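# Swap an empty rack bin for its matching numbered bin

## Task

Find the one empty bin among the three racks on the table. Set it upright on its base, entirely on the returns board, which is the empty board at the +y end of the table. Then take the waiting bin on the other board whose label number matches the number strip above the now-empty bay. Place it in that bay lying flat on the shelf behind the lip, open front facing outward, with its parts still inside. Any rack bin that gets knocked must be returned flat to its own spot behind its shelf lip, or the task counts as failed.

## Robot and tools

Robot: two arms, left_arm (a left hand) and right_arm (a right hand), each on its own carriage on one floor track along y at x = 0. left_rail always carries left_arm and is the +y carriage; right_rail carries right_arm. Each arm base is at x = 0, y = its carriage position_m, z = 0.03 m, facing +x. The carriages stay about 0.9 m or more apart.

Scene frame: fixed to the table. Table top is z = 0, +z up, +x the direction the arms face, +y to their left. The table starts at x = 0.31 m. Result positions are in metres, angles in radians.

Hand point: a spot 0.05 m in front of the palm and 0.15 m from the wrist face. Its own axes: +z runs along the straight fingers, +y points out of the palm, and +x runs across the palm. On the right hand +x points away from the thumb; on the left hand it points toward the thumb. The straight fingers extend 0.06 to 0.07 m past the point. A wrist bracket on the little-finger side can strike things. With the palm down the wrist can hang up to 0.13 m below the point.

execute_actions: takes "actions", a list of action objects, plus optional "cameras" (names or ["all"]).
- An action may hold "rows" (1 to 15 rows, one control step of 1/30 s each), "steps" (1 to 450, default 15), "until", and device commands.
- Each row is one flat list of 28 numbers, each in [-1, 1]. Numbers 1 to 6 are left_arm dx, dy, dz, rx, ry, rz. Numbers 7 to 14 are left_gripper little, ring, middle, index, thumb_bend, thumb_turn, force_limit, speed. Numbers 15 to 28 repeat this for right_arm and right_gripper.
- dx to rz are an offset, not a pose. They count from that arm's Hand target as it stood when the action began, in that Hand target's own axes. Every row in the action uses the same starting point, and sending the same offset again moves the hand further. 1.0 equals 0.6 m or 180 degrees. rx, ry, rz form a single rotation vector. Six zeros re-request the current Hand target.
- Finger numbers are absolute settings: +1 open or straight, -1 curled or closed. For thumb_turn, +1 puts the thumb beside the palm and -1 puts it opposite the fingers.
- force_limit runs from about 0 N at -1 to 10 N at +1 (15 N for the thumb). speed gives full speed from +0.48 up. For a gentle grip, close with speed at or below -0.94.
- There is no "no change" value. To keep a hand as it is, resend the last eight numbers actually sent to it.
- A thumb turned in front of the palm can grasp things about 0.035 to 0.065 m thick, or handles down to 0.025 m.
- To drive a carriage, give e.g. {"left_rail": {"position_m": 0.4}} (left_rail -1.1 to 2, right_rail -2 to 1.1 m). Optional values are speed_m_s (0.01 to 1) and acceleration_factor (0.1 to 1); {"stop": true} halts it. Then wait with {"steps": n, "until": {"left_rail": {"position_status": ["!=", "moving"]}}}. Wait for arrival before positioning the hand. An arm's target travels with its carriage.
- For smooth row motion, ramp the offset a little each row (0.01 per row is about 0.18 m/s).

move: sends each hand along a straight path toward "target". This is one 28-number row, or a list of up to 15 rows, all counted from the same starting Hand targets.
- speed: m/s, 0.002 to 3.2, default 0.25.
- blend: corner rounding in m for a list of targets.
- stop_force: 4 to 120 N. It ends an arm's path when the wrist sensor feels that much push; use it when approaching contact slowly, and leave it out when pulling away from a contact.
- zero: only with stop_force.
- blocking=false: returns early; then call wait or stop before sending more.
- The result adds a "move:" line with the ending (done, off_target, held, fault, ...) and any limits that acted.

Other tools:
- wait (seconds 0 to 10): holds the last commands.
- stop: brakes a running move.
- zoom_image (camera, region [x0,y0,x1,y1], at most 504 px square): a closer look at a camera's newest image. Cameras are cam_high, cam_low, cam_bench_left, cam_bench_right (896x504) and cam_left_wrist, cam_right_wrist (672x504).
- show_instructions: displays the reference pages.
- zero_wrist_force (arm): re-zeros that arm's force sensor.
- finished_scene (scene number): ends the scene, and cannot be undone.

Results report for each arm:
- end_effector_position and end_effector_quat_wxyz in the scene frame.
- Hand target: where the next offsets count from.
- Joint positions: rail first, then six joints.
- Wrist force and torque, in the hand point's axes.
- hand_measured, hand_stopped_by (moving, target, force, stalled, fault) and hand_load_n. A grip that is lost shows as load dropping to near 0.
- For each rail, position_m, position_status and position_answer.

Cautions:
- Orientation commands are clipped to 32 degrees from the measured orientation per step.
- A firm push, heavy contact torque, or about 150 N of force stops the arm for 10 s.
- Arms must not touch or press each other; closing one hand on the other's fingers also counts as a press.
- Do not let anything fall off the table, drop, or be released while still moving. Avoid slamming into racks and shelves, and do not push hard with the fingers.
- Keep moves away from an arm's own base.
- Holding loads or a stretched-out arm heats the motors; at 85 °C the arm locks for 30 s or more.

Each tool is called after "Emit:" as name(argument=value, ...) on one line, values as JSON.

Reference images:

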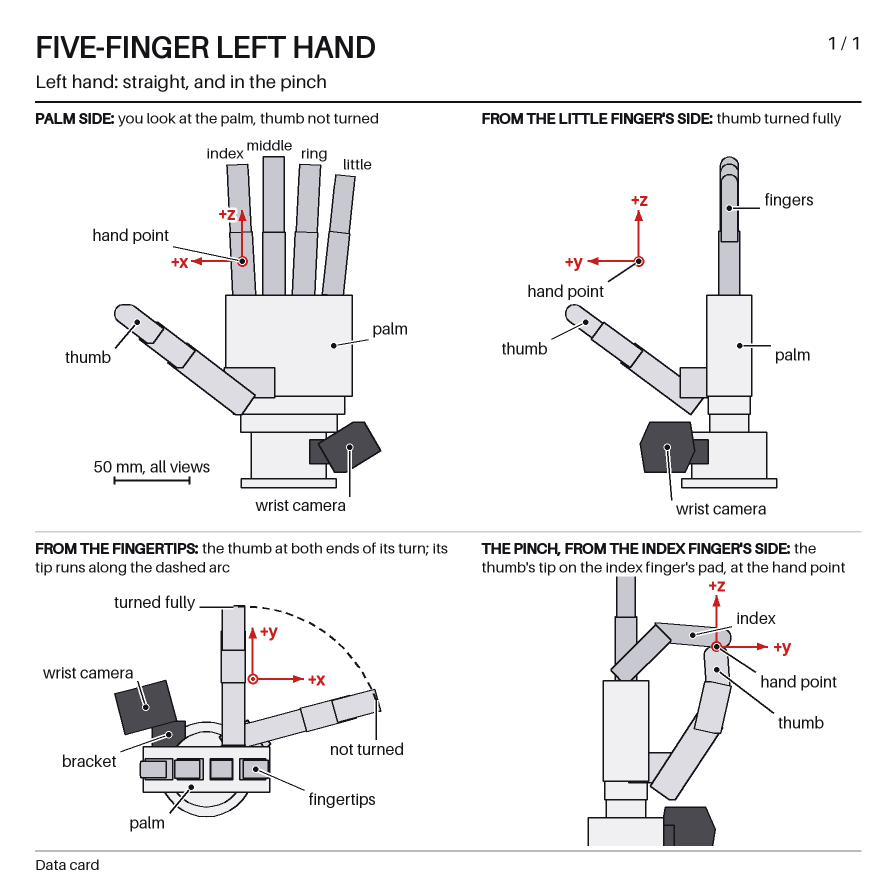

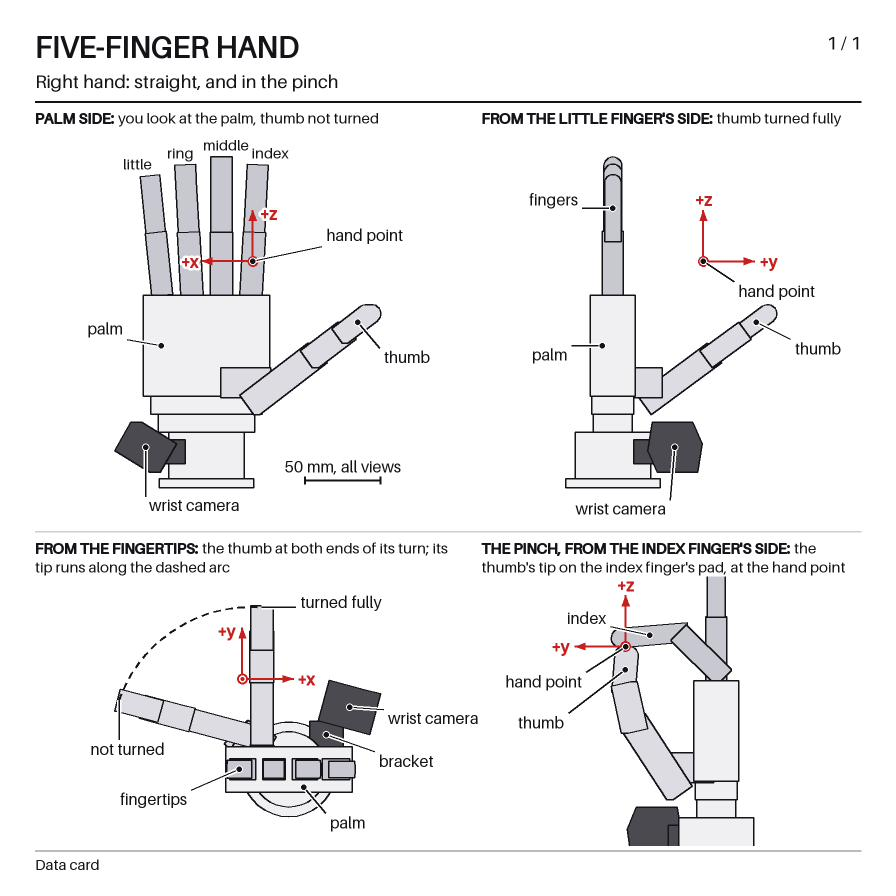

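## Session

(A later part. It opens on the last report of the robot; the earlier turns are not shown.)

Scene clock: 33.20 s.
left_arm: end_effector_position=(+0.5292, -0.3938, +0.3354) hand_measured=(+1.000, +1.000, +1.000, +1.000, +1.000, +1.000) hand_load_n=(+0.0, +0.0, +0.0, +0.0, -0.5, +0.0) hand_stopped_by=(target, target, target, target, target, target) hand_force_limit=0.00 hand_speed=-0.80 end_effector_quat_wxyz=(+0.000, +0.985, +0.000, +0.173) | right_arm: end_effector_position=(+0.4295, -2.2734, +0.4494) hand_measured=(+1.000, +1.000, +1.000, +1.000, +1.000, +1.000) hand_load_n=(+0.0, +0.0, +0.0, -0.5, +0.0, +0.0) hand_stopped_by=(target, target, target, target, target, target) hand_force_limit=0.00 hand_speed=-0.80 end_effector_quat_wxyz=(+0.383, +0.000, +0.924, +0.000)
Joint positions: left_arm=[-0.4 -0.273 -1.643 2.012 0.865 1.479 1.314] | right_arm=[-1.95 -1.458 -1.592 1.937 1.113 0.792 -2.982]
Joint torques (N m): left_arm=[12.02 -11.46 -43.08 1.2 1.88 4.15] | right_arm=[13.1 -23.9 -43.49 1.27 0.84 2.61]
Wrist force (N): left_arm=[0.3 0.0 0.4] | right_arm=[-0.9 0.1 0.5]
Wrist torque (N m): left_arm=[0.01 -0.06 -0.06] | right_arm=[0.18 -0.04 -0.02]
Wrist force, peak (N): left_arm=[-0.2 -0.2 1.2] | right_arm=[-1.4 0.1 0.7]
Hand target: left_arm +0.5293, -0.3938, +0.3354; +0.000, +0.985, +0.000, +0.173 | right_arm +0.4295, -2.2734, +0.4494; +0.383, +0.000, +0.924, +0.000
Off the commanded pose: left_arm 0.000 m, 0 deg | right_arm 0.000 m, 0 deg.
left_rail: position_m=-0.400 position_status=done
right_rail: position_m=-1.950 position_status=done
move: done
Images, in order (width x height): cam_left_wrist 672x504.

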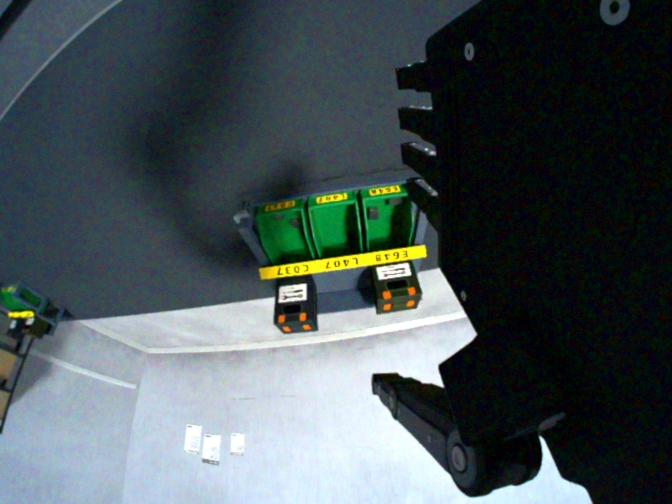

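Emit:
move(target=[0.2,0,0.05,0,0,0,1,1,1,1,1,1,0,-0.8,0,0,0,0,0,0,1,1,1,1,1,1,0,-0.8], speed=0.3, cameras=["cam_left_wrist","cam_high","cam_low"])

Emit:
zoom_image(camera="cam_left_wrist", region=[150, 100, 450, 400])

Scene clock: 39.37 s.
left_arm: end_effector_position=(+0.6522, -0.3938, +0.3482) hand_measured=(+1.000, +1.000, +1.000, +1.000, +1.000, +1.000) hand_load_n=(+0.0, +0.0, +0.0, +0.0, +0.0, +0.0) hand_stopped_by=(target, target, target, target, target, target) hand_force_limit=0.00 hand_speed=-0.80 end_effector_quat_wxyz=(+0.000, +0.985, +0.000, +0.173) | right_arm: end_effector_position=(+0.4295, -2.2734, +0.4494) hand_measured=(+1.000, +1.000, +1.000, +1.000, +1.000, +1.000) hand_load_n=(+0.0, +0.0, +0.0, +0.0, +0.0, +0.0) hand_stopped_by=(target, target, target, target, target, target) hand_force_limit=0.00 hand_speed=-0.80 end_effector_quat_wxyz=(+0.383, +0.000, +0.924, +0.000)
Joint positions: left_arm=[-0.4 -0.207 -1.439 1.776 0.892 1.501 1.376] | right_arm=[-1.95 -1.458 -1.592 1.937 1.113 0.792 -2.982]
Joint torques (N m): left_arm=[12.67 -26.86 -41.7 4.54 1.81 4.23] | right_arm=[13.95 -22.89 -42.77 1.17 0.67 2.54]
Wrist force (N): left_arm=[-0.6 0.1 0.6] | right_arm=[-1.5 -0.2 0.4]
Wrist torque (N m): left_arm=[0.04 0.07 -0.07] | right_arm=[0.13 0.05 -0.07]
Wrist force, peak (N): left_arm=[-1.8 -0.3 0.6] | right_arm=[-1.6 -0.2 0.6]
Hand target: left_arm +0.6523, -0.3938, +0.3482; +0.000, +0.985, +0.000, +0.173 | right_arm +0.4295, -2.2734, +0.4494; +0.383, +0.000, +0.924, +0.000
Off the commanded pose: left_arm 0.000 m, 0 deg | right_arm 0.000 m, 0 deg.
left_rail: position_m=-0.400 position_status=done
right_rail: position_m=-1.950 position_status=done
move: done
Images, in order (width x height): cam_high 896x504, cam_low 896x504, cam_left_wrist 672x504.

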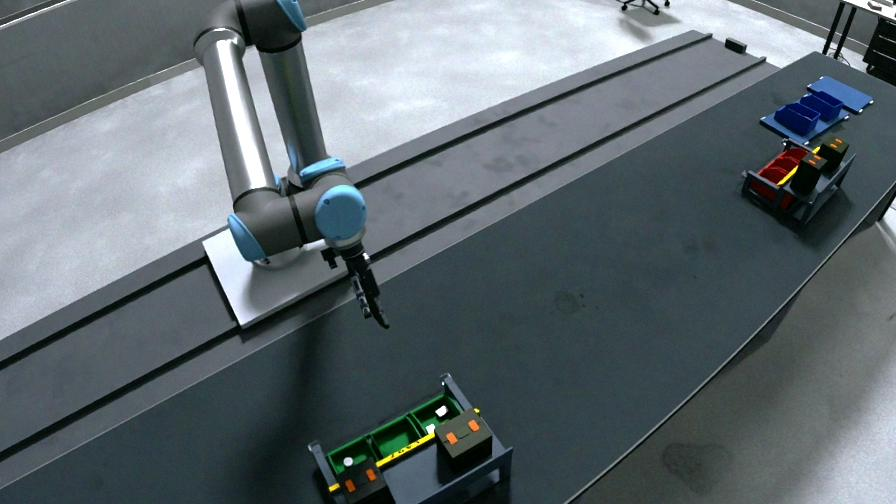

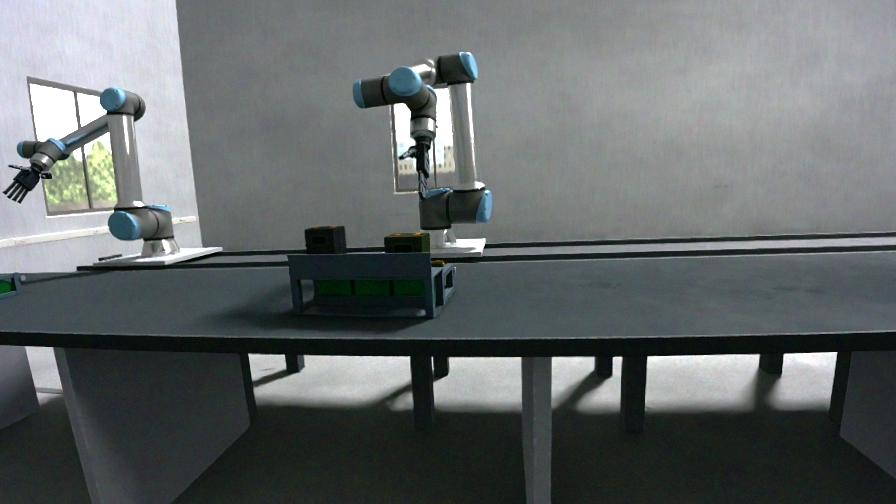

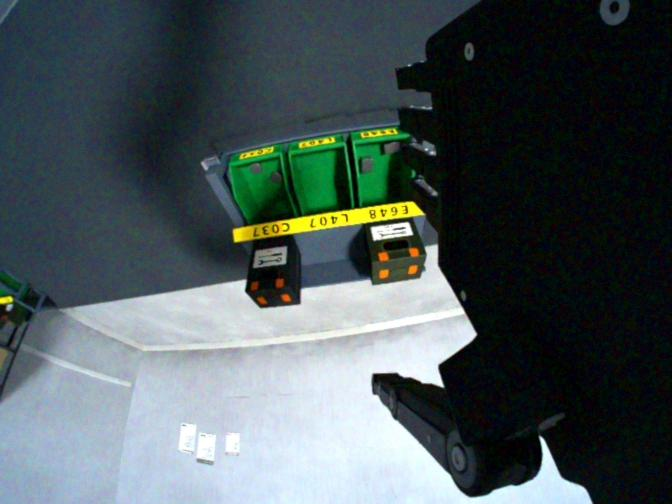

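Scaled by 1.680 from the camera's 672x504 image, which has a finer 960x720 frame.

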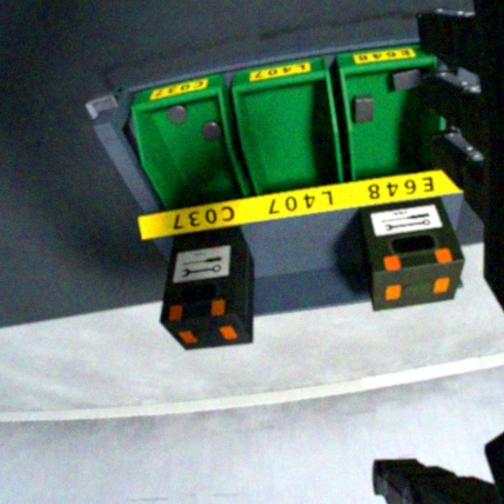

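Emit:
execute_actions(actions=[{"left_rail":{"position_m":1.75},"steps":300,"until":{"all":{"status":"ended"}}}], cameras=["cam_left_wrist","cam_bench_left"])

Emit:
zoom_image(camera="cam_left_wrist", region=[100, 0, 450, 300])

Scene clock: 46.63 s.
left_arm: end_effector_position=(+0.6523, +1.7562, +0.3482) hand_measured=(+1.000, +1.000, +1.000, +1.000, +1.000, +1.000) hand_load_n=(+0.0, +0.0, +0.0, +0.0, +0.0, +0.0) hand_stopped_by=(target, target, target, target, target, target) hand_force_limit=0.00 hand_speed=-0.80 end_effector_quat_wxyz=(+0.000, +0.985, +0.000, +0.173) | right_arm: end_effector_position=(+0.4295, -2.2734, +0.4494) hand_measured=(+1.000, +1.000, +1.000, +1.000, +1.000, +1.000) hand_load_n=(+0.0, +0.0, +0.0, +0.0, +0.0, +0.0) hand_stopped_by=(target, target, target, target, target, target) hand_force_limit=0.00 hand_speed=-0.80 end_effector_quat_wxyz=(+0.383, +0.000, +0.924, +0.000)
Joint positions: left_arm=[1.75 -0.207 -1.439 1.776 0.892 1.501 1.376] | right_arm=[-1.95 -1.458 -1.592 1.937 1.113 0.792 -2.982]
Joint torques (N m): left_arm=[-10.83 -37.25 -35.57 3.4 -0.81 4.42] | right_arm=[13.43 -22.5 -43.24 1.21 0.52 2.71]
Wrist force (N): left_arm=[-0.1 -0.7 0.5] | right_arm=[-1.3 0.1 0.8]
Wrist torque (N m): left_arm=[-0.07 -0.02 -0.01] | right_arm=[0.16 0.01 -0.05]
Wrist force, peak (N): left_arm=[-0.5 -1.5 0.9] | right_arm=[-1.5 0.1 1.1]
Hand target: left_arm +0.6523, +1.7562, +0.3482; +0.000, +0.985, +0.000, +0.173 | right_arm +0.4295, -2.2734, +0.4494; +0.383, +0.000, +0.924, +0.000
Off the commanded pose: left_arm 0.000 m, 0 deg | right_arm 0.000 m, 0 deg.
left_rail: position_m=1.750 position_status=done
right_rail: position_m=-1.950 position_status=done
Images, in order (width x height): cam_bench_left 896x504, cam_left_wrist 672x504.

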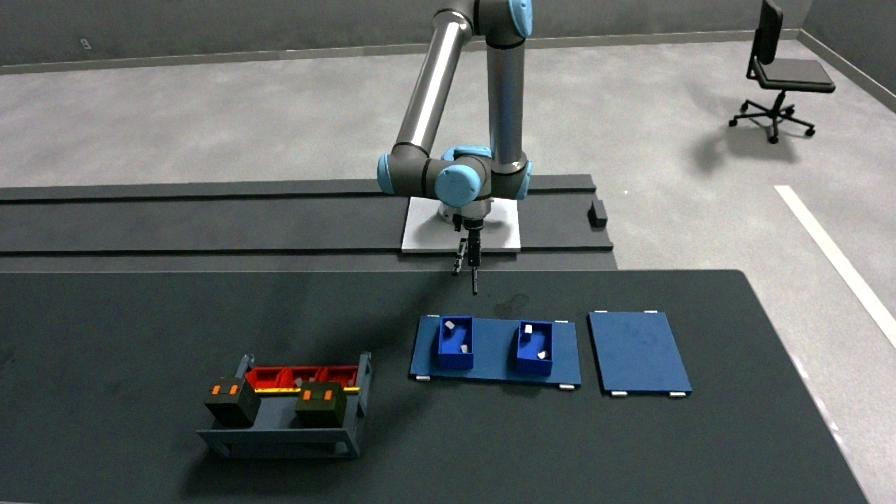

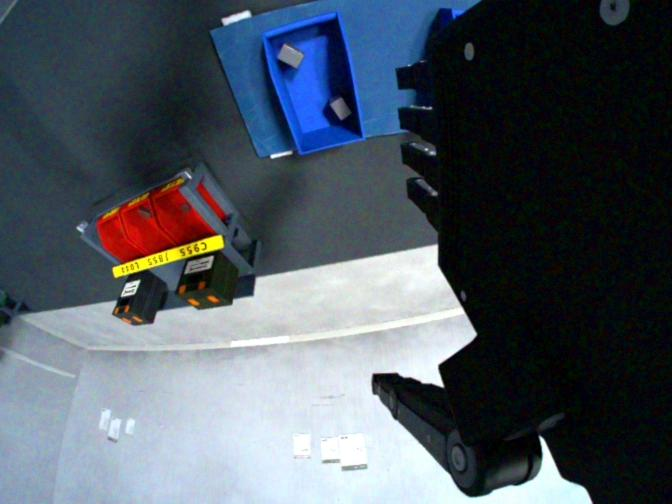

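Scaled by 1.440 from the camera's 672x504 image, which has a finer 960x720 frame.

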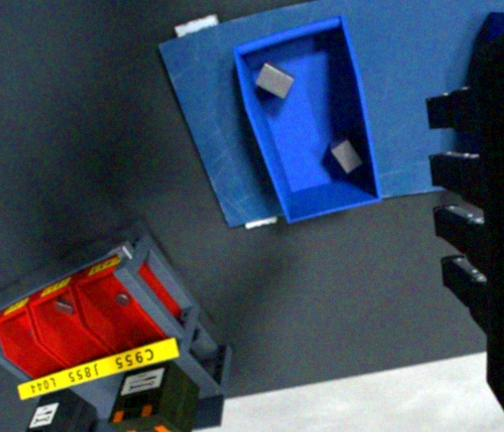

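Emit:
execute_actions(actions=[{"left_rail":{"position_m":2.0},"steps":300,"until":{"all":{"status":"ended"}}}])

Emit:
move(target=[-0.341,-0.05,0.05,0,0.139,0,1,1,1,1,1,1,0,-0.8,0,0,0,0,0,0,1,1,1,1,1,1,0,-0.8], speed=0.3, cameras=["cam_left_wrist"])

Emit:
zoom_image(camera="cam_left_wrist", region=[150, 50, 450, 250])

Scene clock: 50.23 s.
left_arm: end_effector_position=(+0.6523, +2.0062, +0.3482) hand_measured=(+1.000, +1.000, +1.000, +1.000, +1.000, +1.000) hand_load_n=(+0.0, +0.0, +0.0, +0.0, +0.0, +0.0) hand_stopped_by=(target, target, target, target, target, target) hand_force_limit=0.00 hand_speed=-0.80 end_effector_quat_wxyz=(+0.000, +0.985, +0.000, +0.173) | right_arm: end_effector_position=(+0.4295, -2.2734, +0.4494) hand_measured=(+1.000, +1.000, +1.000, +1.000, +1.000, +1.000) hand_load_n=(+0.0, +0.0, +0.0, +0.0, +0.0, +0.0) hand_stopped_by=(target, target, target, target, target, target) hand_force_limit=0.00 hand_speed=-0.80 end_effector_quat_wxyz=(+0.383, +0.000, +0.924, +0.000)
Joint positions: left_arm=[2 -0.207 -1.439 1.776 0.892 1.501 1.376] | right_arm=[-1.95 -1.458 -1.592 1.937 1.113 0.792 -2.982]
Joint torques (N m): left_arm=[4.84 -46.24 -29.74 1.64 -0.26 4.77] | right_arm=[13.25 -23.15 -42.56 1.45 0.67 2.69]
Wrist force (N): left_arm=[-0.1 -0.2 0.8] | right_arm=[-1.1 0.0 0.6]
Wrist torque (N m): left_arm=[-0.03 0.00 -0.04] | right_arm=[0.15 -0.01 -0.03]
Wrist force, peak (N): left_arm=[-0.6 -1.1 1.2] | right_arm=[-1.6 -0.2 0.8]
Hand target: left_arm +0.6523, +2.0062, +0.3482; +0.000, +0.985, +0.000, +0.173 | right_arm +0.4295, -2.2734, +0.4494; +0.383, +0.000, +0.924, +0.000
Off the commanded pose: left_arm 0.000 m, 0 deg | right_arm 0.000 m, 0 deg.
left_rail: position_m=2.000 position_status=done
right_rail: position_m=-1.950 position_status=done

Scene clock: 51.73 s.
left_arm: end_effector_position=(+0.4704, +2.0362, +0.2501) hand_measured=(+1.000, +1.000, +1.000, +1.000, +1.000, +1.000) hand_load_n=(+0.0, +0.0, +0.0, +0.0, +0.0, +0.0) hand_stopped_by=(target, target, target, target, target, target) hand_force_limit=0.00 hand_speed=-0.80 end_effector_quat_wxyz=(+0.000, +0.924, +0.000, +0.383) | right_arm: end_effector_position=(+0.4295, -2.2734, +0.4494) hand_measured=(+1.000, +1.000, +1.000, +1.000, +1.000, +1.000) hand_load_n=(+0.0, +0.0, +0.0, +0.0, +0.0, +0.0) hand_stopped_by=(target, target, target, target, target, target) hand_force_limit=0.00 hand_speed=-0.80 end_effector_quat_wxyz=(+0.383, +0.000, +0.924, +0.000)
Joint positions: left_arm=[2 -0.324 -1.882 2.423 0.272 1.344 1.337] | right_arm=[-1.95 -1.458 -1.592 1.937 1.113 0.792 -2.982]
Joint torques (N m): left_arm=[-15.9 -17.53 -25.59 -0.1 -1.95 -4] | right_arm=[12.93 -22.6 -42.64 0.97 0.97 2.65]
Wrist force (N): left_arm=[-0.5 0.0 -0.1] | right_arm=[-1.2 -0.2 0.9]
Wrist torque (N m): left_arm=[0.12 0.18 0.00] | right_arm=[0.10 -0.01 -0.05]
Wrist force, peak (N): left_arm=[-2.4 -0.4 0.6] | right_arm=[-1.2 -0.1 1.1]
Hand target: left_arm +0.4703, +2.0362, +0.2501; +0.000, +0.924, +0.000, +0.383 | right_arm +0.4295, -2.2734, +0.4494; +0.383, +0.000, +0.924, +0.000
Off the commanded pose: left_arm 0.000 m, 0 deg | right_arm 0.000 m, 0 deg.
left_rail: position_m=2.000 position_status=done
right_rail: position_m=-1.950 position_status=done
move: done
Images, in order (width x height): cam_left_wrist 672x504.

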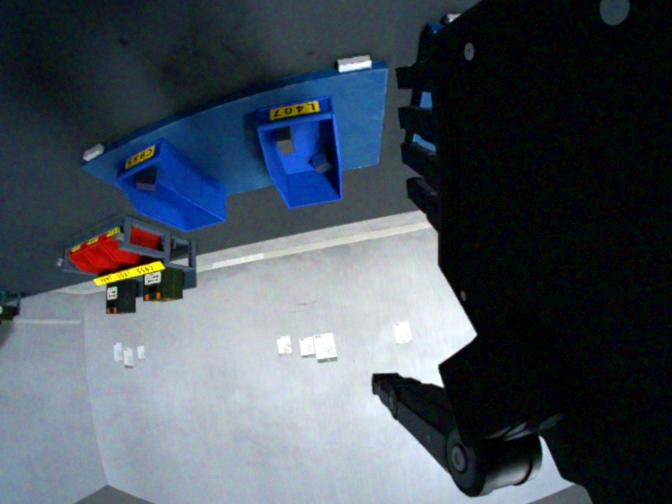

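Scaled by 1.680 from the camera's 672x504 image, which has a finer 960x720 frame.

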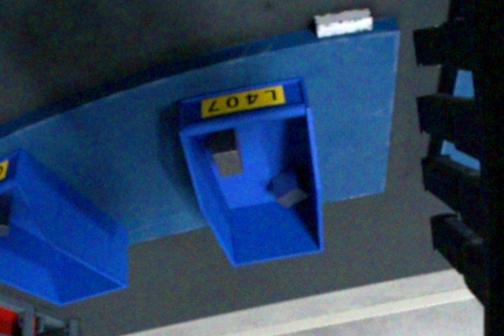

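Emit:
move(target=[0,0,0,0,0,0.5,1,1,1,1,1,-1,0,0.0,0,0,0,0,0,0,1,1,1,1,1,1,0,-0.8], speed=0.5)

Emit:
move(target=[0,0,0,0.111,0,0,1,1,1,1,1,-1,0,0.0,0,0,0,0,0,0,1,1,1,1,1,1,0,-0.8], speed=0.5, cameras=["cam_left_wrist","cam_bench_left"])

Scene clock: 64.87 s.
left_arm: end_effector_position=(+0.4703, +2.0362, +0.2501) hand_measured=(+1.000, +1.000, +1.000, +1.000, +1.000, -1.000) hand_load_n=(+0.0, +0.0, +0.0, +0.0, +0.0, +0.0) hand_stopped_by=(target, target, target, target, target, target) hand_force_limit=0.00 hand_speed=0.00 end_effector_quat_wxyz=(-0.271, +0.653, -0.653, +0.271) | right_arm: end_effector_position=(+0.4295, -2.2734, +0.4494) hand_measured=(+1.000, +1.000, +1.000, +1.000, +1.000, +1.000) hand_load_n=(+0.0, +0.0, +0.0, +0.0, +0.0, +0.0) hand_stopped_by=(target, target, target, target, target, target) hand_force_limit=0.00 hand_speed=-0.80 end_effector_quat_wxyz=(+0.383, +0.000, +0.924, +0.000)
Joint positions: left_arm=[2 -0.35 -1.817 2.253 0.381 1.326 2.888] | right_arm=[-1.95 -1.458 -1.592 1.937 1.113 0.792 -2.982]
Joint torques (N m): left_arm=[-13.98 1.92 -42.18 3.51 -0.08 4.15] | right_arm=[12.78 -21.89 -43.17 1.34 0.58 2.65]
Wrist force (N): left_arm=[0.8 -0.3 0.5] | right_arm=[-1.2 -0.2 0.7]
Wrist torque (N m): left_arm=[-0.01 0.08 0.04] | right_arm=[0.11 0.00 -0.05]
Wrist force, peak (N): left_arm=[0.7 -0.8 0.9] | right_arm=[-1.5 0.0 0.8]
Hand target: left_arm +0.4703, +2.0362, +0.2501; -0.271, +0.653, -0.653, +0.271 | right_arm +0.4295, -2.2734, +0.4494; +0.383, +0.000, +0.924, +0.000
Off the commanded pose: left_arm 0.000 m, 0 deg | right_arm 0.000 m, 0 deg.
left_rail: position_m=2.000 position_status=done
right_rail: position_m=-1.950 position_status=done
move: done

Scene clock: 66.03 s.
left_arm: end_effector_position=(+0.4703, +2.0362, +0.2501) hand_measured=(+1.000, +1.000, +1.000, +1.000, +1.000, -1.000) hand_load_n=(+0.0, +0.0, +0.0, +0.0, +0.0, +0.5) hand_stopped_by=(target, target, target, target, target, target) hand_force_limit=0.00 hand_speed=0.00 end_effector_quat_wxyz=(-0.380, +0.596, -0.596, +0.380) | right_arm: end_effector_position=(+0.4295, -2.2734, +0.4494) hand_measured=(+1.000, +1.000, +1.000, +1.000, +1.000, +1.000) hand_load_n=(-0.5, +0.0, -0.5, +0.0, +0.0, +0.0) hand_stopped_by=(target, target, target, target, target, target) hand_force_limit=0.00 hand_speed=-0.80 end_effector_quat_wxyz=(+0.383, +0.000, +0.924, +0.000)
Joint positions: left_arm=[2 -0.467 -2.023 2.452 0.053 1.15 2.931] | right_arm=[-1.95 -1.458 -1.592 1.937 1.113 0.792 -2.982]
Joint torques (N m): left_arm=[-12.11 -15.15 -28.1 -1.58 -2.33 4.19] | right_arm=[14.66 -20.92 -43.01 1.42 0.85 2.8]
Wrist force (N): left_arm=[0.3 -0.2 0.1] | right_arm=[-0.9 0.0 0.7]
Wrist torque (N m): left_arm=[0.04 0.05 -0.01] | right_arm=[0.15 -0.04 -0.03]
Wrist force, peak (N): left_arm=[0.6 -1.0 0.7] | right_arm=[-1.6 0.0 1.0]
Hand target: left_arm +0.4703, +2.0362, +0.2501; -0.380, +0.596, -0.596, +0.380 | right_arm +0.4295, -2.2734, +0.4494; +0.383, +0.000, +0.924, +0.000
Off the commanded pose: left_arm 0.000 m, 0 deg | right_arm 0.000 m, 0 deg.
left_rail: position_m=2.000 position_status=done
right_rail: position_m=-1.950 position_status=done
move: done
Images, in order (width x height): cam_bench_left 896x504, cam_left_wrist 672x504.

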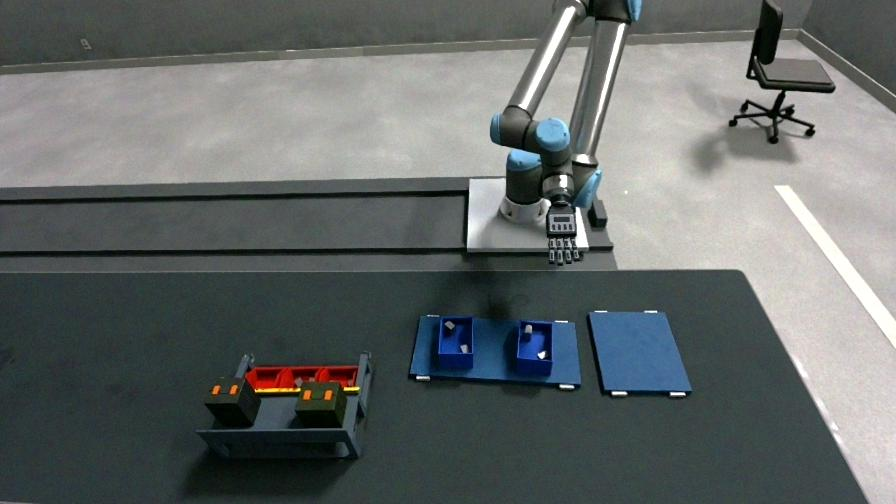

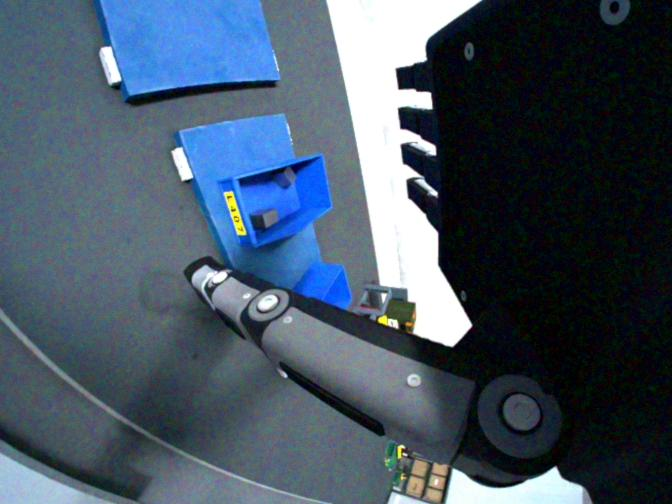

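Emit:
zoom_image(camera="cam_left_wrist", region=[120, 80, 400, 300])

Emit:
zoom_image(camera="cam_bench_left", region=[400, 200, 640, 410])

Scaled by 1.800 from the camera's 672x504 image, which has a finer 960x720 frame.

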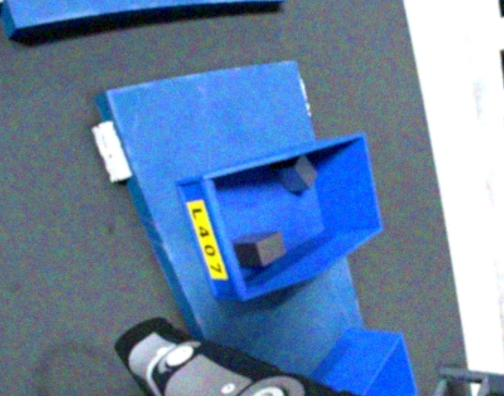

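Scaled by 2.100 from the camera's 896x504 image, which has a finer 1280x720 frame.

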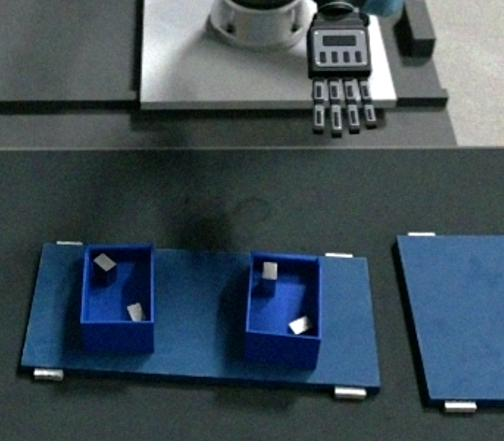

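Emit:
move(target=[0.193,0.098,0.302,0,-0.0252,-0.0118,-1,0,0,0,0.4,-1,0,0.0,0,0,0,0,0,0,1,1,1,1,1,1,0,-0.8], speed=0.25, cameras=["cam_left_wrist","cam_bench_left"])

Emit:
zoom_image(camera="cam_left_wrist", region=[120, 80, 470, 380])

Emit:
zoom_image(camera="cam_bench_left", region=[420, 220, 620, 400])

Scene clock: 77.23 s.
left_arm: end_effector_position=(+0.6095, +1.9204, +0.1202) hand_measured=(-1.000, +0.000, +0.000, +0.000, +0.400, -1.000) hand_load_n=(+0.0, +0.0, +0.0, +0.0, +0.0, +0.0) hand_stopped_by=(target, target, target, target, target, target) hand_force_limit=0.00 hand_speed=0.00 end_effector_quat_wxyz=(-0.396, +0.622, -0.570, +0.363) | right_arm: end_effector_position=(+0.4295, -2.2734, +0.4494) hand_measured=(+1.000, +1.000, +1.000, +1.000, +1.000, +1.000) hand_load_n=(+0.0, +0.5, +0.0, +0.0, +0.0, +0.0) hand_stopped_by=(target, target, target, target, target, target) hand_force_limit=0.00 hand_speed=-0.80 end_effector_quat_wxyz=(+0.383, +0.000, +0.924, +0.000)
Joint positions: left_arm=[2 -0.626 -1.497 2.354 -0.304 0.936 2.791] | right_arm=[-1.95 -1.458 -1.592 1.937 1.113 0.792 -2.982]
Joint torques (N m): left_arm=[10.82 -17.86 -32.53 -1.12 -1.89 -1.68] | right_arm=[14.45 -21.98 -43.19 1.03 0.77 2.79]
Wrist force (N): left_arm=[0.8 0.5 0.1] | right_arm=[-1.1 -0.1 0.6]
Wrist torque (N m): left_arm=[0.16 0.02 0.08] | right_arm=[0.13 -0.01 -0.04]
Wrist force, peak (N): left_arm=[1.5 1.0 1.4] | right_arm=[-1.4 -0.5 0.8]
Hand target: left_arm +0.6096, +1.9204, +0.1202; -0.396, +0.622, -0.570, +0.363 | right_arm +0.4295, -2.2734, +0.4494; +0.383, +0.000, +0.924, +0.000
Off the commanded pose: left_arm 0.000 m, 0 deg | right_arm 0.000 m, 0 deg.
left_rail: position_m=2.000 position_status=done
right_rail: position_m=-1.950 position_status=done
move: done
Images, in order (width x height): cam_bench_left 896x504, cam_left_wrist 672x504.

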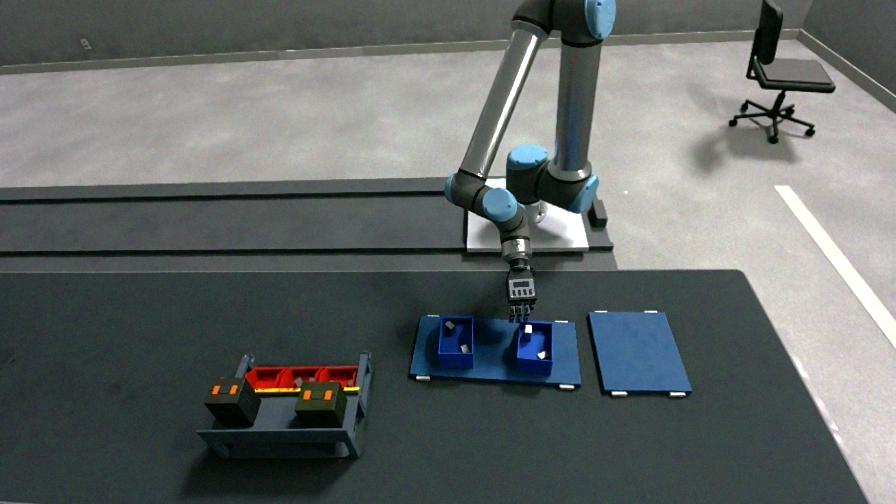

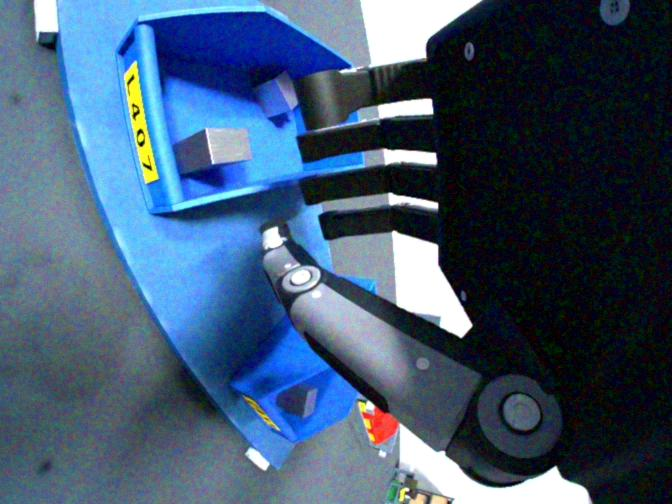

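Scaled by 1.440 from the camera's 672x504 image, which has a finer 960x720 frame.

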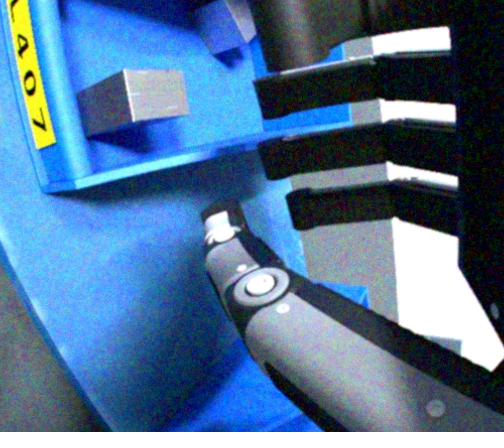

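Scaled by 2.520 from the camera's 896x504 image, which has a finer 1280x720 frame.

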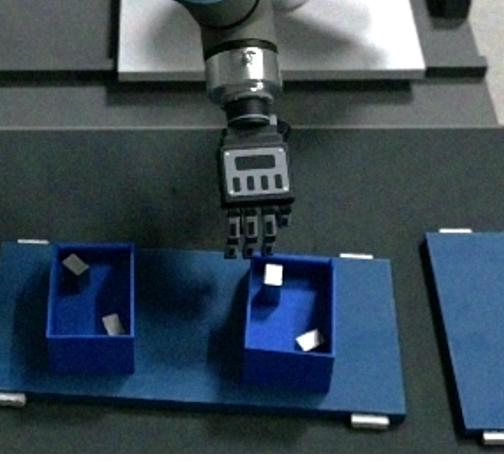

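Emit:
move(target=[-0.0913,-0.0034,0.0072,0,0,0,-1,0,0,0,0.4,-1,0,0.0,0,0,0,0,0,0,1,1,1,1,1,1,0,-0.8], speed=0.15, cameras=["cam_left_wrist","cam_bench_left"])

Emit:
zoom_image(camera="cam_left_wrist", region=[100, 80, 450, 330])

Emit:
zoom_image(camera="cam_bench_left", region=[460, 260, 600, 400])

Scene clock: 87.87 s.
left_arm: end_effector_position=(+0.6096, +1.9753, +0.1202) hand_measured=(-1.000, +0.000, +0.000, +0.000, +0.400, -1.000) hand_load_n=(+0.0, +0.0, +0.0, +0.0, +0.0, +0.0) hand_stopped_by=(target, target, target, target, target, target) hand_force_limit=0.00 hand_speed=0.00 end_effector_quat_wxyz=(-0.396, +0.622, -0.570, +0.363) end_effector_velocity=(+0.000, -0.001, +0.000) end_effector_angular_velocity=(-0.001, +0.001, -0.004) | right_arm: end_effector_position=(+0.4295, -2.2734, +0.4494) hand_measured=(+1.000, +1.000, +1.000, +1.000, +1.000, +1.000) hand_load_n=(+0.0, +0.0, +0.0, +0.0, +0.0, +0.0) hand_stopped_by=(target, target, target, target, target, target) hand_force_limit=0.00 hand_speed=-0.80 end_effector_quat_wxyz=(+0.383, +0.000, +0.924, +0.000)
Joint positions: left_arm=[2 -0.494 -1.518 2.37 -0.343 1.05 2.87] | right_arm=[-1.95 -1.458 -1.592 1.937 1.113 0.792 -2.982]
Joint velocities: left_arm=[0 0.001 0 0 0 0.005 0.001] | right_arm=[within noise]
Joint torques (N m): left_arm=[12.62 -44.47 -18.45 -1.14 1.23 4.53] | right_arm=[13.56 -22.3 -42.49 1.27 0.63 2.99]
Wrist force (N): left_arm=[0.9 -0.1 0.3] | right_arm=[-1.4 0.0 0.7]
Wrist torque (N m): left_arm=[0.06 -0.04 -0.05] | right_arm=[0.14 0.02 -0.05]
Wrist force, peak (N): left_arm=[2.0 0.7 -0.2] | right_arm=[-1.6 0.1 0.8]
Hand target: left_arm +0.6096, +1.9754, +0.1202; -0.396, +0.622, -0.570, +0.363 | right_arm +0.4295, -2.2734, +0.4494; +0.383, +0.000, +0.924, +0.000
Off the commanded pose: left_arm 0.000 m, 0 deg | right_arm 0.000 m, 0 deg.
left_rail: position_m=2.000 position_status=done
right_rail: position_m=-1.950 position_status=done
move: done
Images, in order (width x height): cam_bench_left 896x504, cam_left_wrist 672x504.

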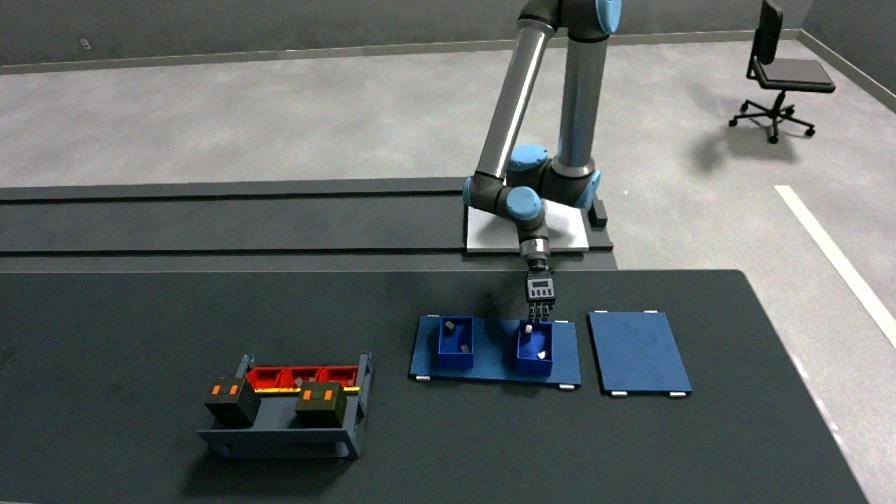

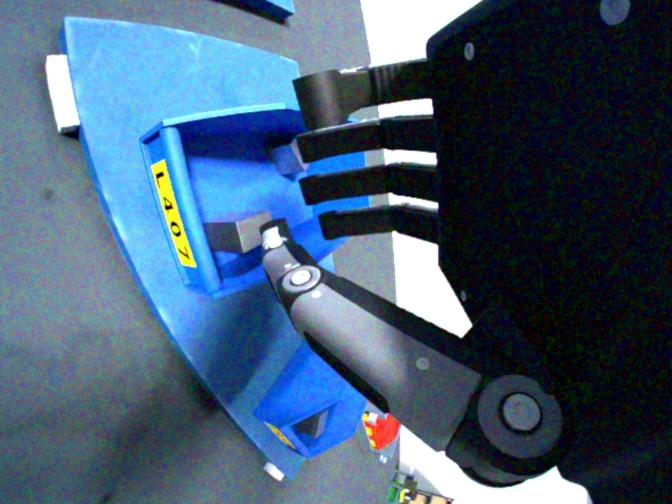

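Scaled by 1.440 from the camera's 672x504 image, which has a finer 960x720 frame.

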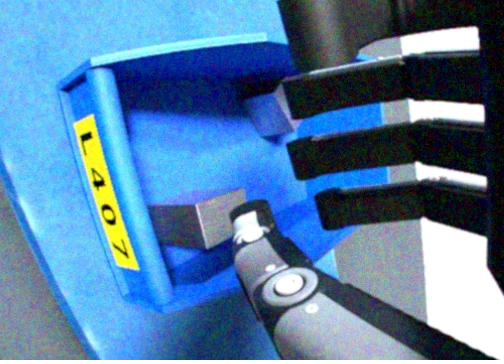

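Scaled by 3.600 from the camera's 896x504 image, which has a finer 1280x720 frame.

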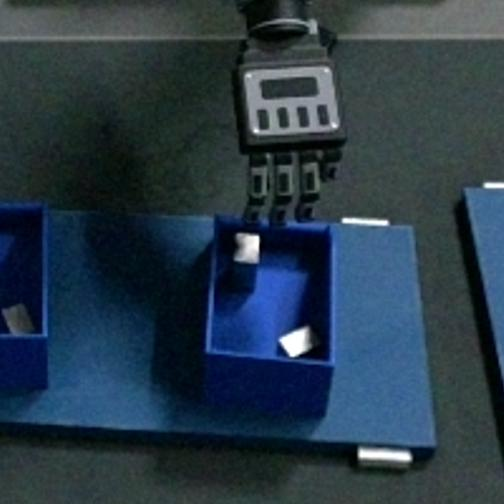

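Emit:
move(target=[-0.0185,0.0422,-0.011,0,0.0478,0.0223,-1,0,0,0,0.4,-1,0,0.0,0,0,0,0,0,0,1,1,1,1,1,1,0,-0.8], speed=0.15, cameras=["cam_left_wrist","cam_bench_left"])

Emit:
zoom_image(camera="cam_left_wrist", region=[100, 80, 450, 330])

Emit:
zoom_image(camera="cam_bench_left", region=[460, 260, 600, 400])

Scene clock: 98.03 s.
left_arm: end_effector_position=(+0.5920, +1.9849, +0.1001) hand_measured=(-1.000, +0.000, +0.000, +0.000, +0.400, -1.000) hand_load_n=(+0.0, +0.0, +0.0, +0.0, +0.0, +0.0) hand_stopped_by=(target, target, target, target, target, target) hand_force_limit=0.00 hand_speed=0.00 end_effector_quat_wxyz=(-0.365, +0.573, -0.619, +0.394) | right_arm: end_effector_position=(+0.4295, -2.2734, +0.4494) hand_measured=(+1.000, +1.000, +1.000, +1.000, +1.000, +1.000) hand_load_n=(+0.0, +0.0, +0.0, +0.0, +0.0, -0.5) hand_stopped_by=(target, target, target, target, target, target) hand_force_limit=0.00 hand_speed=-0.80 end_effector_quat_wxyz=(+0.383, +0.000, +0.924, +0.000)
Joint positions: left_arm=[2 -0.39 -1.515 2.413 -0.443 1.289 3.006] | right_arm=[-1.95 -1.458 -1.592 1.937 1.113 0.792 -2.982]
Joint torques (N m): left_arm=[12.59 -14.34 -17.62 -1.71 1.53 4.36] | right_arm=[12.95 -25.82 -43.19 1.11 0.56 2.75]
Wrist force (N): left_arm=[0.3 0.5 0.3] | right_arm=[-1.1 -0.5 0.8]
Wrist torque (N m): left_arm=[0.13 0.05 -0.06] | right_arm=[0.07 -0.02 -0.05]
Wrist force, peak (N): left_arm=[0.9 0.4 0.6] | right_arm=[-1.2 -0.3 1.1]
Hand target: left_arm +0.5920, +1.9850, +0.1000; -0.365, +0.573, -0.619, +0.394 | right_arm +0.4295, -2.2734, +0.4494; +0.383, +0.000, +0.924, +0.000
Off the commanded pose: left_arm 0.000 m, 0 deg | right_arm 0.000 m, 0 deg.
left_rail: position_m=2.000 position_status=done
right_rail: position_m=-1.950 position_status=done
move: done
Images, in order (width x height): cam_bench_left 896x504, cam_left_wrist 672x504.

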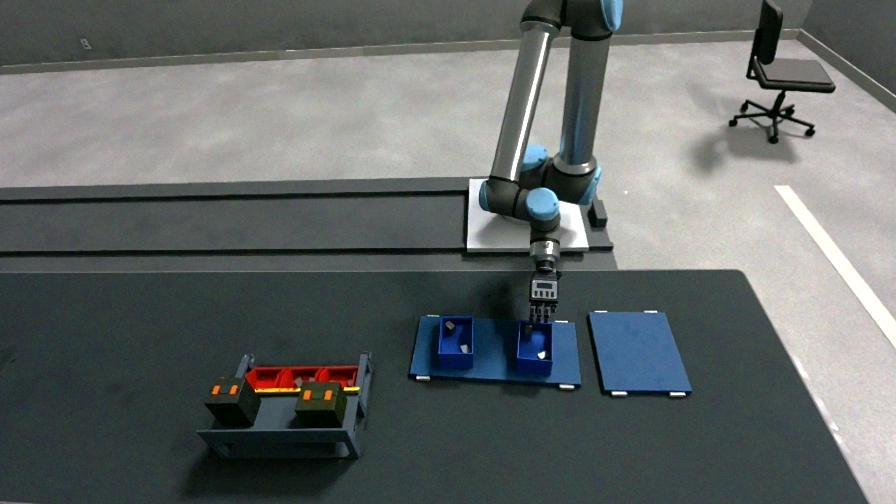

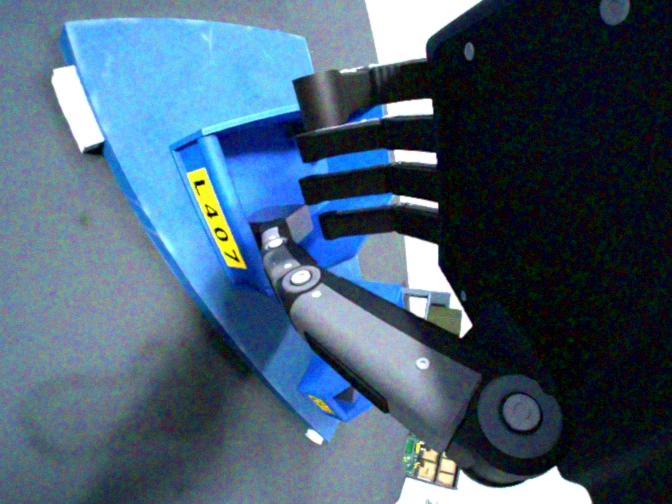

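Scaled by 1.440 from the camera's 672x504 image, which has a finer 960x720 frame.

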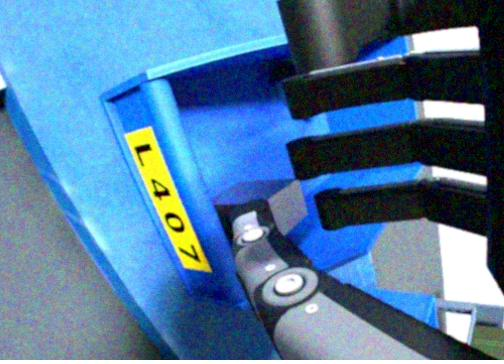

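Scaled by 3.600 from the camera's 896x504 image, which has a finer 1280x720 frame.

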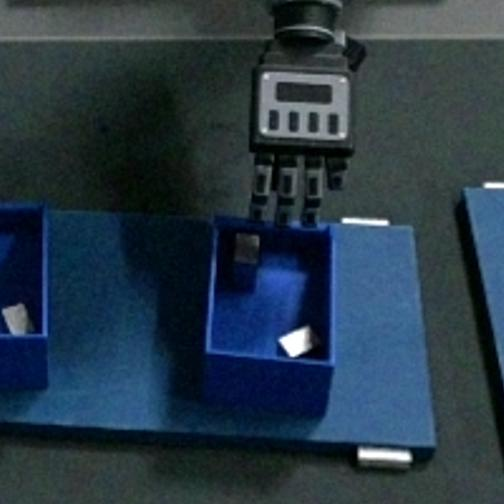

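Emit:
move(target=[0,0.0453,0.0212,0,0,0,-1,0,0,0,0.4,-1,0,0.0,0,0,0,0,0,0,1,1,1,1,1,1,0,-0.8], speed=0.1, cameras=["cam_left_wrist"])

Emit:
zoom_image(camera="cam_left_wrist", region=[150, 80, 450, 330])

Scene clock: 109.80 s.
left_arm: end_effector_position=(+0.5962, +1.9837, +0.0743) hand_measured=(-1.000, +0.000, +0.000, -0.014, +0.400, -1.000) hand_load_n=(+0.0, +0.0, +0.0, -17.5, +0.5, +0.0) hand_stopped_by=(target, target, target, target, target, target) hand_force_limit=0.00 hand_speed=0.00 end_effector_quat_wxyz=(-0.367, +0.572, -0.616, +0.398) | right_arm: end_effector_position=(+0.4295, -2.2734, +0.4494) hand_measured=(+1.000, +1.000, +1.000, +1.000, +1.000, +1.000) hand_load_n=(+0.0, +0.0, +0.0, -0.5, +0.0, +0.0) hand_stopped_by=(target, target, target, target, target, target) hand_force_limit=0.00 hand_speed=-0.80 end_effector_quat_wxyz=(+0.383, +0.000, +0.924, +0.000)
Joint positions: left_arm=[2 -0.39 -1.457 2.429 -0.527 1.288 3.006] | right_arm=[-1.95 -1.458 -1.592 1.937 1.113 0.792 -2.982]
Joint torques (N m): left_arm=[-0.58 -32.13 -22.86 1.19 -0.34 -0.05] | right_arm=[12.49 -22.77 -42.49 1.34 0.83 2.81]
Wrist force (N): left_arm=[-2.6 -21.1 -19.4] | right_arm=[-1.4 -0.3 0.8]
Wrist torque (N m): left_arm=[0.48 0.10 -0.07] | right_arm=[0.10 0.02 -0.06]
Wrist force, peak (N): left_arm=[-12.4 -115.1 -66.9] | right_arm=[-1.5 0.2 0.8]
Hand target: left_arm +0.5962, +1.9837, +0.0743; -0.367, +0.572, -0.616, +0.398 (not the last commanded pose) | right_arm +0.4295, -2.2734, +0.4494; +0.383, +0.000, +0.924, +0.000
Off the commanded pose: left_arm 0.006 m, 1 deg | right_arm 0.000 m, 0 deg.
FORCE FAULT: contact force on the left arm reached its limit, and that arm stopped for 10 seconds. The contact can be on any part of that arm, not only on its tool. That arm's remaining commands of this call were not run. That arm's target is now where it stood when the stop ended, not its last command. That arm accepts commands again.
left_rail: position_m=2.000 position_status=done
right_rail: position_m=-1.950 position_status=done
move: fault (left_arm)
Images, in order (width x height): cam_left_wrist 672x504.

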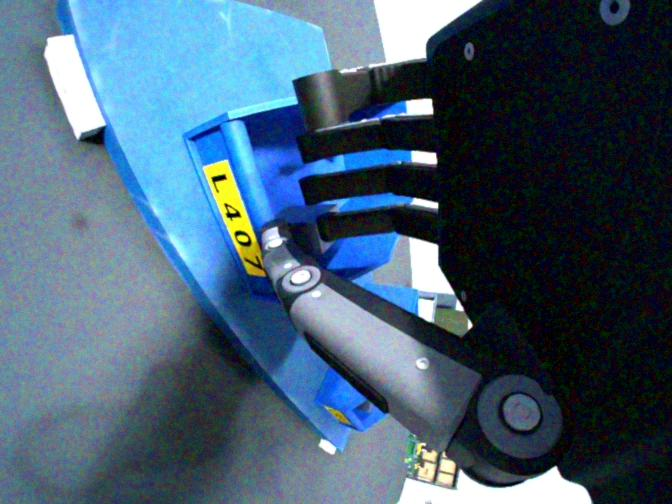

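Scaled by 1.680 from the camera's 672x504 image, which has a finer 960x720 frame.

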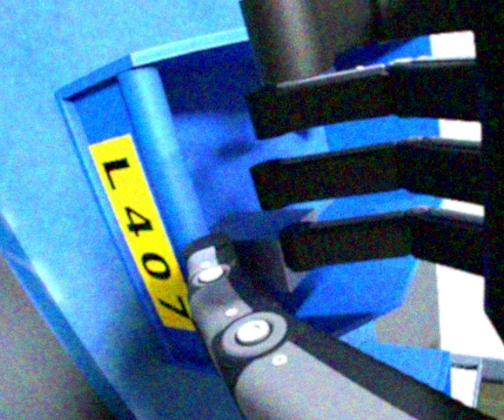

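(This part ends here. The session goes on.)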